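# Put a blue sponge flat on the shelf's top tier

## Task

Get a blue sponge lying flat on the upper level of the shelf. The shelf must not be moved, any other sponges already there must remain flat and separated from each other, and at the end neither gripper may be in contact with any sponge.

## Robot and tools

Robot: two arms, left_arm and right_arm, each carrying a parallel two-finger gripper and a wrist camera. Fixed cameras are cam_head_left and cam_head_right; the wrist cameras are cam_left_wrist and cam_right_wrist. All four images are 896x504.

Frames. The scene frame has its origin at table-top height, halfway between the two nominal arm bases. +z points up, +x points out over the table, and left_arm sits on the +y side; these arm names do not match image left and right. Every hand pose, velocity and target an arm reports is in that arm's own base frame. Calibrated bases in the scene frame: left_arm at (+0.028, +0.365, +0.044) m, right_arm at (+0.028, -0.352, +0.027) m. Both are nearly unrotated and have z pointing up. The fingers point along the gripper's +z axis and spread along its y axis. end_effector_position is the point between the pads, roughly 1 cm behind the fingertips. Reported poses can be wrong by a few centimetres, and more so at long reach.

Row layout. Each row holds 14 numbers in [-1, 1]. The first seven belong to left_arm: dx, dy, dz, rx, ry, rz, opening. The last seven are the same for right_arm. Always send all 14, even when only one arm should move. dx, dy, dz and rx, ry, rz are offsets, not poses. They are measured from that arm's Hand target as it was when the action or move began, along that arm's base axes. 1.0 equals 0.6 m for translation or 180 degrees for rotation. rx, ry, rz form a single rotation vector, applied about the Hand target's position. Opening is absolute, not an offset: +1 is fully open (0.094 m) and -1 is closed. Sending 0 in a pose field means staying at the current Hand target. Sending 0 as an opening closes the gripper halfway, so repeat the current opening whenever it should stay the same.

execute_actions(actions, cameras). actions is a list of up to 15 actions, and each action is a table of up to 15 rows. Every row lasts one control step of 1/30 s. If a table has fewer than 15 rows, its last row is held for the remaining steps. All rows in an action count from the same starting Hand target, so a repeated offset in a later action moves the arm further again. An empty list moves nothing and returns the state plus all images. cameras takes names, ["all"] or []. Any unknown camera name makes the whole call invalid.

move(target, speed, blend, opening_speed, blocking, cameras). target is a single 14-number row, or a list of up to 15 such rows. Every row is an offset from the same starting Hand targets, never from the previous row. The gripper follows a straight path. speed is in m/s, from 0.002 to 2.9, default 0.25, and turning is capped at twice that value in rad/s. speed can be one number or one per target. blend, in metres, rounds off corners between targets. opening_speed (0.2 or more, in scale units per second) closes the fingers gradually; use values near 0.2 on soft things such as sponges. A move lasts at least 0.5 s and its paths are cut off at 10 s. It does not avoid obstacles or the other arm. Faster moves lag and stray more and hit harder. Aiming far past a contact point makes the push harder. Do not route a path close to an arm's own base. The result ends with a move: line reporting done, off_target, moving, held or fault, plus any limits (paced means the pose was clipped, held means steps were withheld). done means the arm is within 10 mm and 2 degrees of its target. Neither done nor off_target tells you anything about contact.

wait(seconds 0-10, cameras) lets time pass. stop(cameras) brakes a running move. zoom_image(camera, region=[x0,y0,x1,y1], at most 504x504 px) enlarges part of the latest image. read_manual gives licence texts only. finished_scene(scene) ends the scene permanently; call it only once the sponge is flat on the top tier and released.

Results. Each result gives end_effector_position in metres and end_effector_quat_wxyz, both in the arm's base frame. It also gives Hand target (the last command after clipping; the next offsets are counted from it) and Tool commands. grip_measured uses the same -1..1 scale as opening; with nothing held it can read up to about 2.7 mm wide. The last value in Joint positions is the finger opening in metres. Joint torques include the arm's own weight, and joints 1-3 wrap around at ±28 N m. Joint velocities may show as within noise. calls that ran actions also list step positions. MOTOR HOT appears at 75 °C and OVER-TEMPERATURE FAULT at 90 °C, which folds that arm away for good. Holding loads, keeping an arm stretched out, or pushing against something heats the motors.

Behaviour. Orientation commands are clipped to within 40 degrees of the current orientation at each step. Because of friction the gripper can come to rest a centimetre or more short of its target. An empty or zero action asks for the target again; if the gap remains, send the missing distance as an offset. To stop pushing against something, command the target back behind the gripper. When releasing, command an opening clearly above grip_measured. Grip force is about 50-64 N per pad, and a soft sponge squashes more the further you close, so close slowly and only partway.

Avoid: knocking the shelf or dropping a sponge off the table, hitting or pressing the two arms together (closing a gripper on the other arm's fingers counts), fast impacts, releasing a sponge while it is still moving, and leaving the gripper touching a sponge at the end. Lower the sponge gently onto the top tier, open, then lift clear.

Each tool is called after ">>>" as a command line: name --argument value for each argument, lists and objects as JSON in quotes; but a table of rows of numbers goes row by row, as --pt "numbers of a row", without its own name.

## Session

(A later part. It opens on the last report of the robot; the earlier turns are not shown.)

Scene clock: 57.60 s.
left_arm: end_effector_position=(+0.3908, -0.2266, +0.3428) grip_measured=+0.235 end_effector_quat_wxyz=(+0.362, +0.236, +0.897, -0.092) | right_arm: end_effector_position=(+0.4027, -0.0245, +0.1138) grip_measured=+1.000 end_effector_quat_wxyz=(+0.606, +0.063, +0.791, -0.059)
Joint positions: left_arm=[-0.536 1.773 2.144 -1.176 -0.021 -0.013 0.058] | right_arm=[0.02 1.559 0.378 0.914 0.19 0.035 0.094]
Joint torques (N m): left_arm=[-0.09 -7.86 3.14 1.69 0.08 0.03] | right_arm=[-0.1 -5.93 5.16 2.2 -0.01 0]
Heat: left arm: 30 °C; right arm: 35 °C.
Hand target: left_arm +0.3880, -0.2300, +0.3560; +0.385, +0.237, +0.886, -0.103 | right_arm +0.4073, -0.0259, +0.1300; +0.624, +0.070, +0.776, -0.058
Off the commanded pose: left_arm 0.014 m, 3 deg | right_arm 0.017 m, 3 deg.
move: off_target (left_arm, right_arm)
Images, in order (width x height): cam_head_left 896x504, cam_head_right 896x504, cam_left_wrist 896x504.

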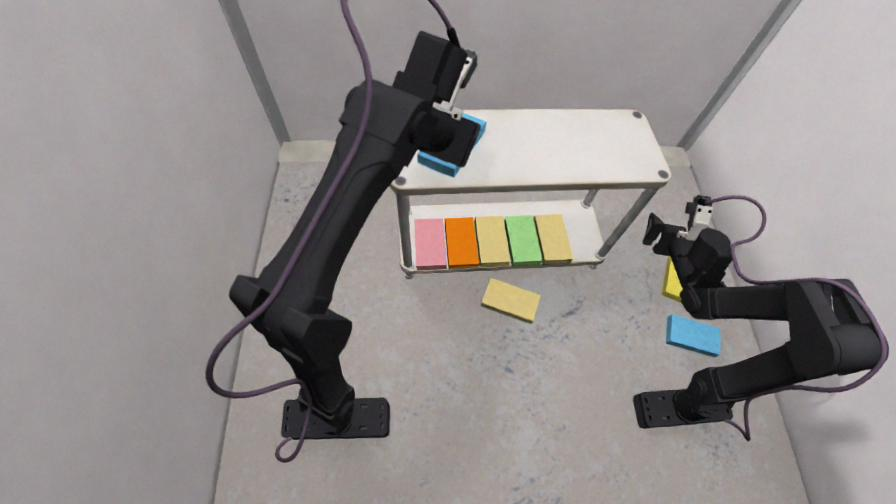

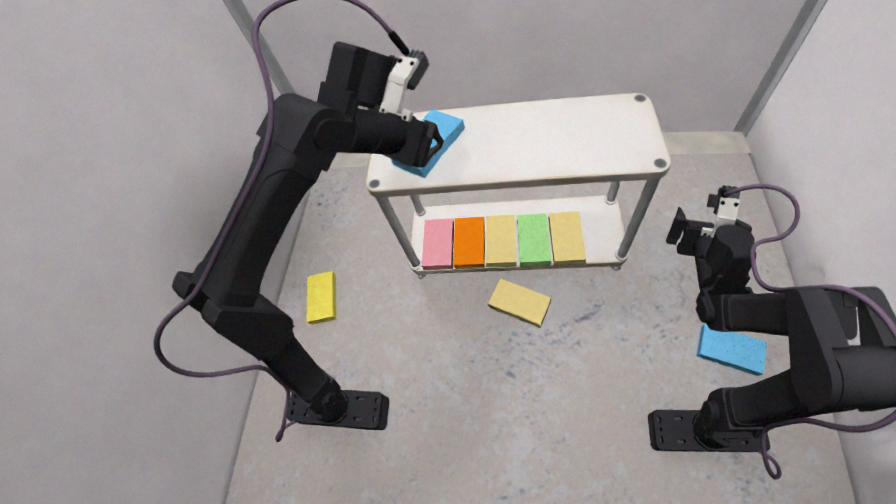

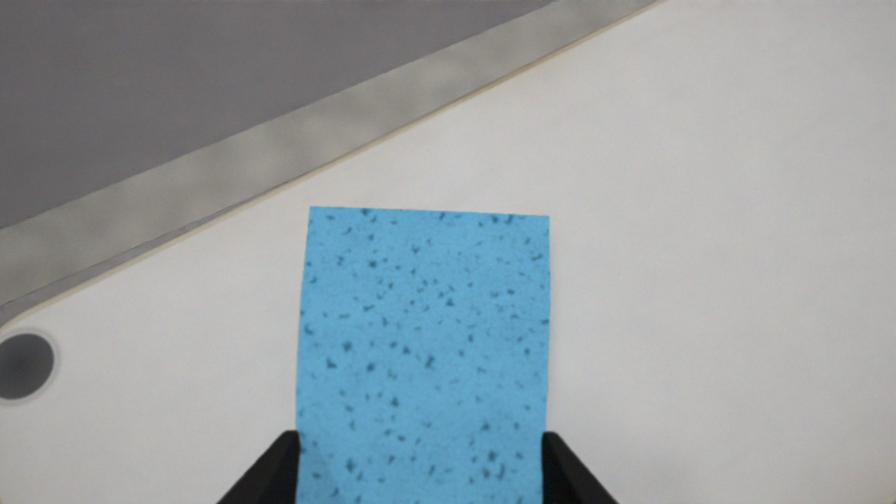

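>>> move --pt "0 0 0.01 0 0 0 0.12 0 0 0 0 0 0 1" --pt "0 0 0.01 0 0 0 1 0 0 0 0 0 0 1" --pt "-0.0433 0.025 0.09 0 0 0 1 0 0 0 0 0 0 1" --pt "-0.1443 0.0833 0.14 0 0 0 1 0 0 0 0 0 0 1" --speed '[0.05,0.05,0.12,0.3]' --blend '[0,0,0.02,0]' --opening_speed 1.5 --cameras '["cam_left_wrist", "cam_head_left", "cam_head_right"]'

Scene clock: 64.10 s.
left_arm: end_effector_position=(+0.3139, -0.1826, +0.4350) grip_measured=+0.997 end_effector_quat_wxyz=(+0.398, +0.233, +0.881, -0.103) | right_arm: end_effector_position=(+0.4027, -0.0245, +0.1138) grip_measured=+1.000 end_effector_quat_wxyz=(+0.606, +0.063, +0.791, -0.059)
Joint positions: left_arm=[-0.539 1.69 2.5 -1.533 -0.019 -0.013 0.094] | right_arm=[0.02 1.559 0.378 0.914 0.19 0.035 0.094]
Joint torques (N m): left_arm=[-0.47 -4.68 4.15 1.1 0 -0.03] | right_arm=[-0.09 -5.91 5.16 2.19 -0.01 0]
Heat: left arm: 30 °C; right arm: 36 °C.
Hand target: left_arm +0.3014, -0.1800, +0.4400; +0.385, +0.237, +0.886, -0.103 | right_arm +0.4073, -0.0259, +0.1300; +0.624, +0.070, +0.776, -0.058
Off the commanded pose: left_arm 0.014 m, 2 deg | right_arm 0.017 m, 3 deg.
joint sent to its limit (left arm) — joint 4 (wrist pitch), lower limit. The joint targets are off in position, not in orientation.
move: off_target (left_arm, right_arm); target 2's new opening was sent with left_arm's hand 0.020 m and 3 deg from that target
Images, in order (width x height): cam_head_left 896x504, cam_head_right 896x504, cam_left_wrist 896x504.

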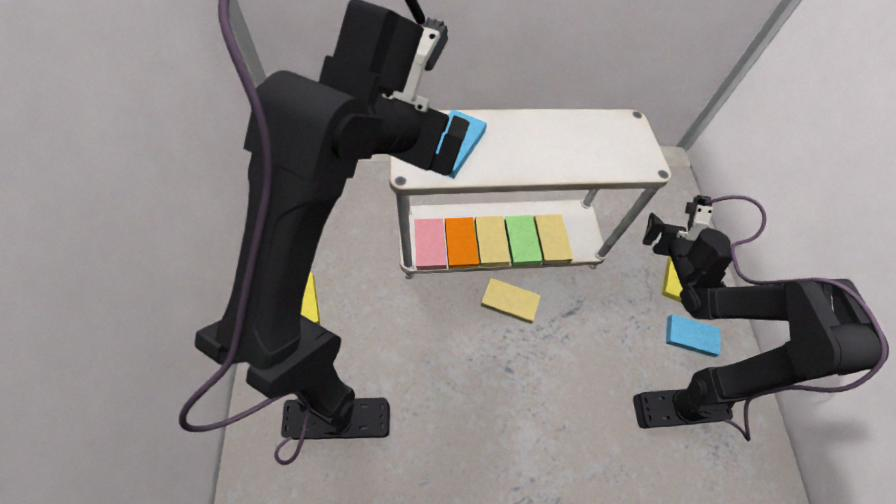

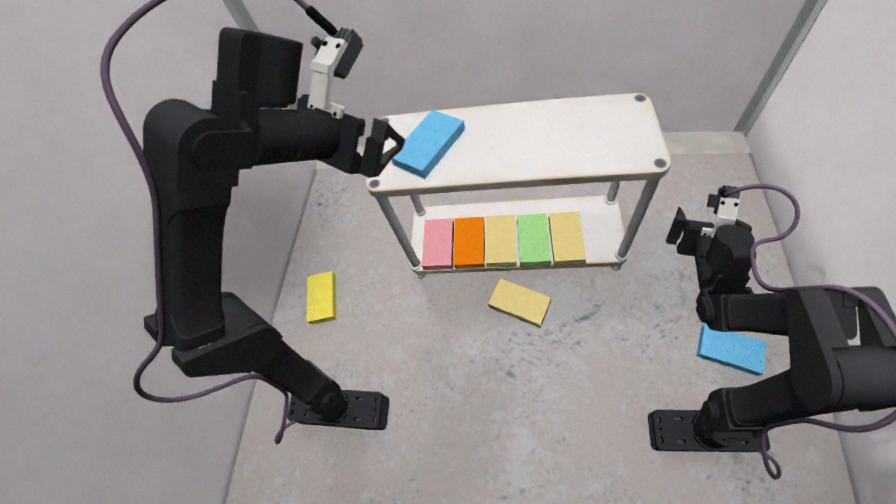

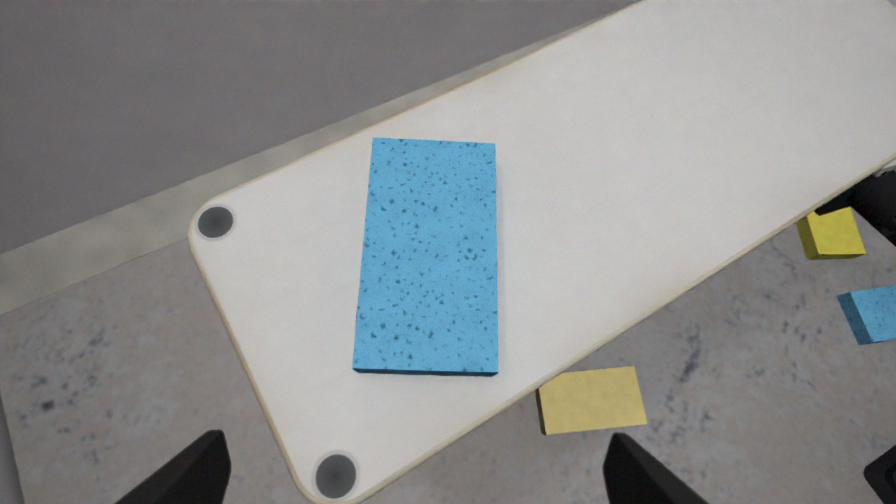

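>>> finished_scene --scene 3

The scene is finished: the task was done.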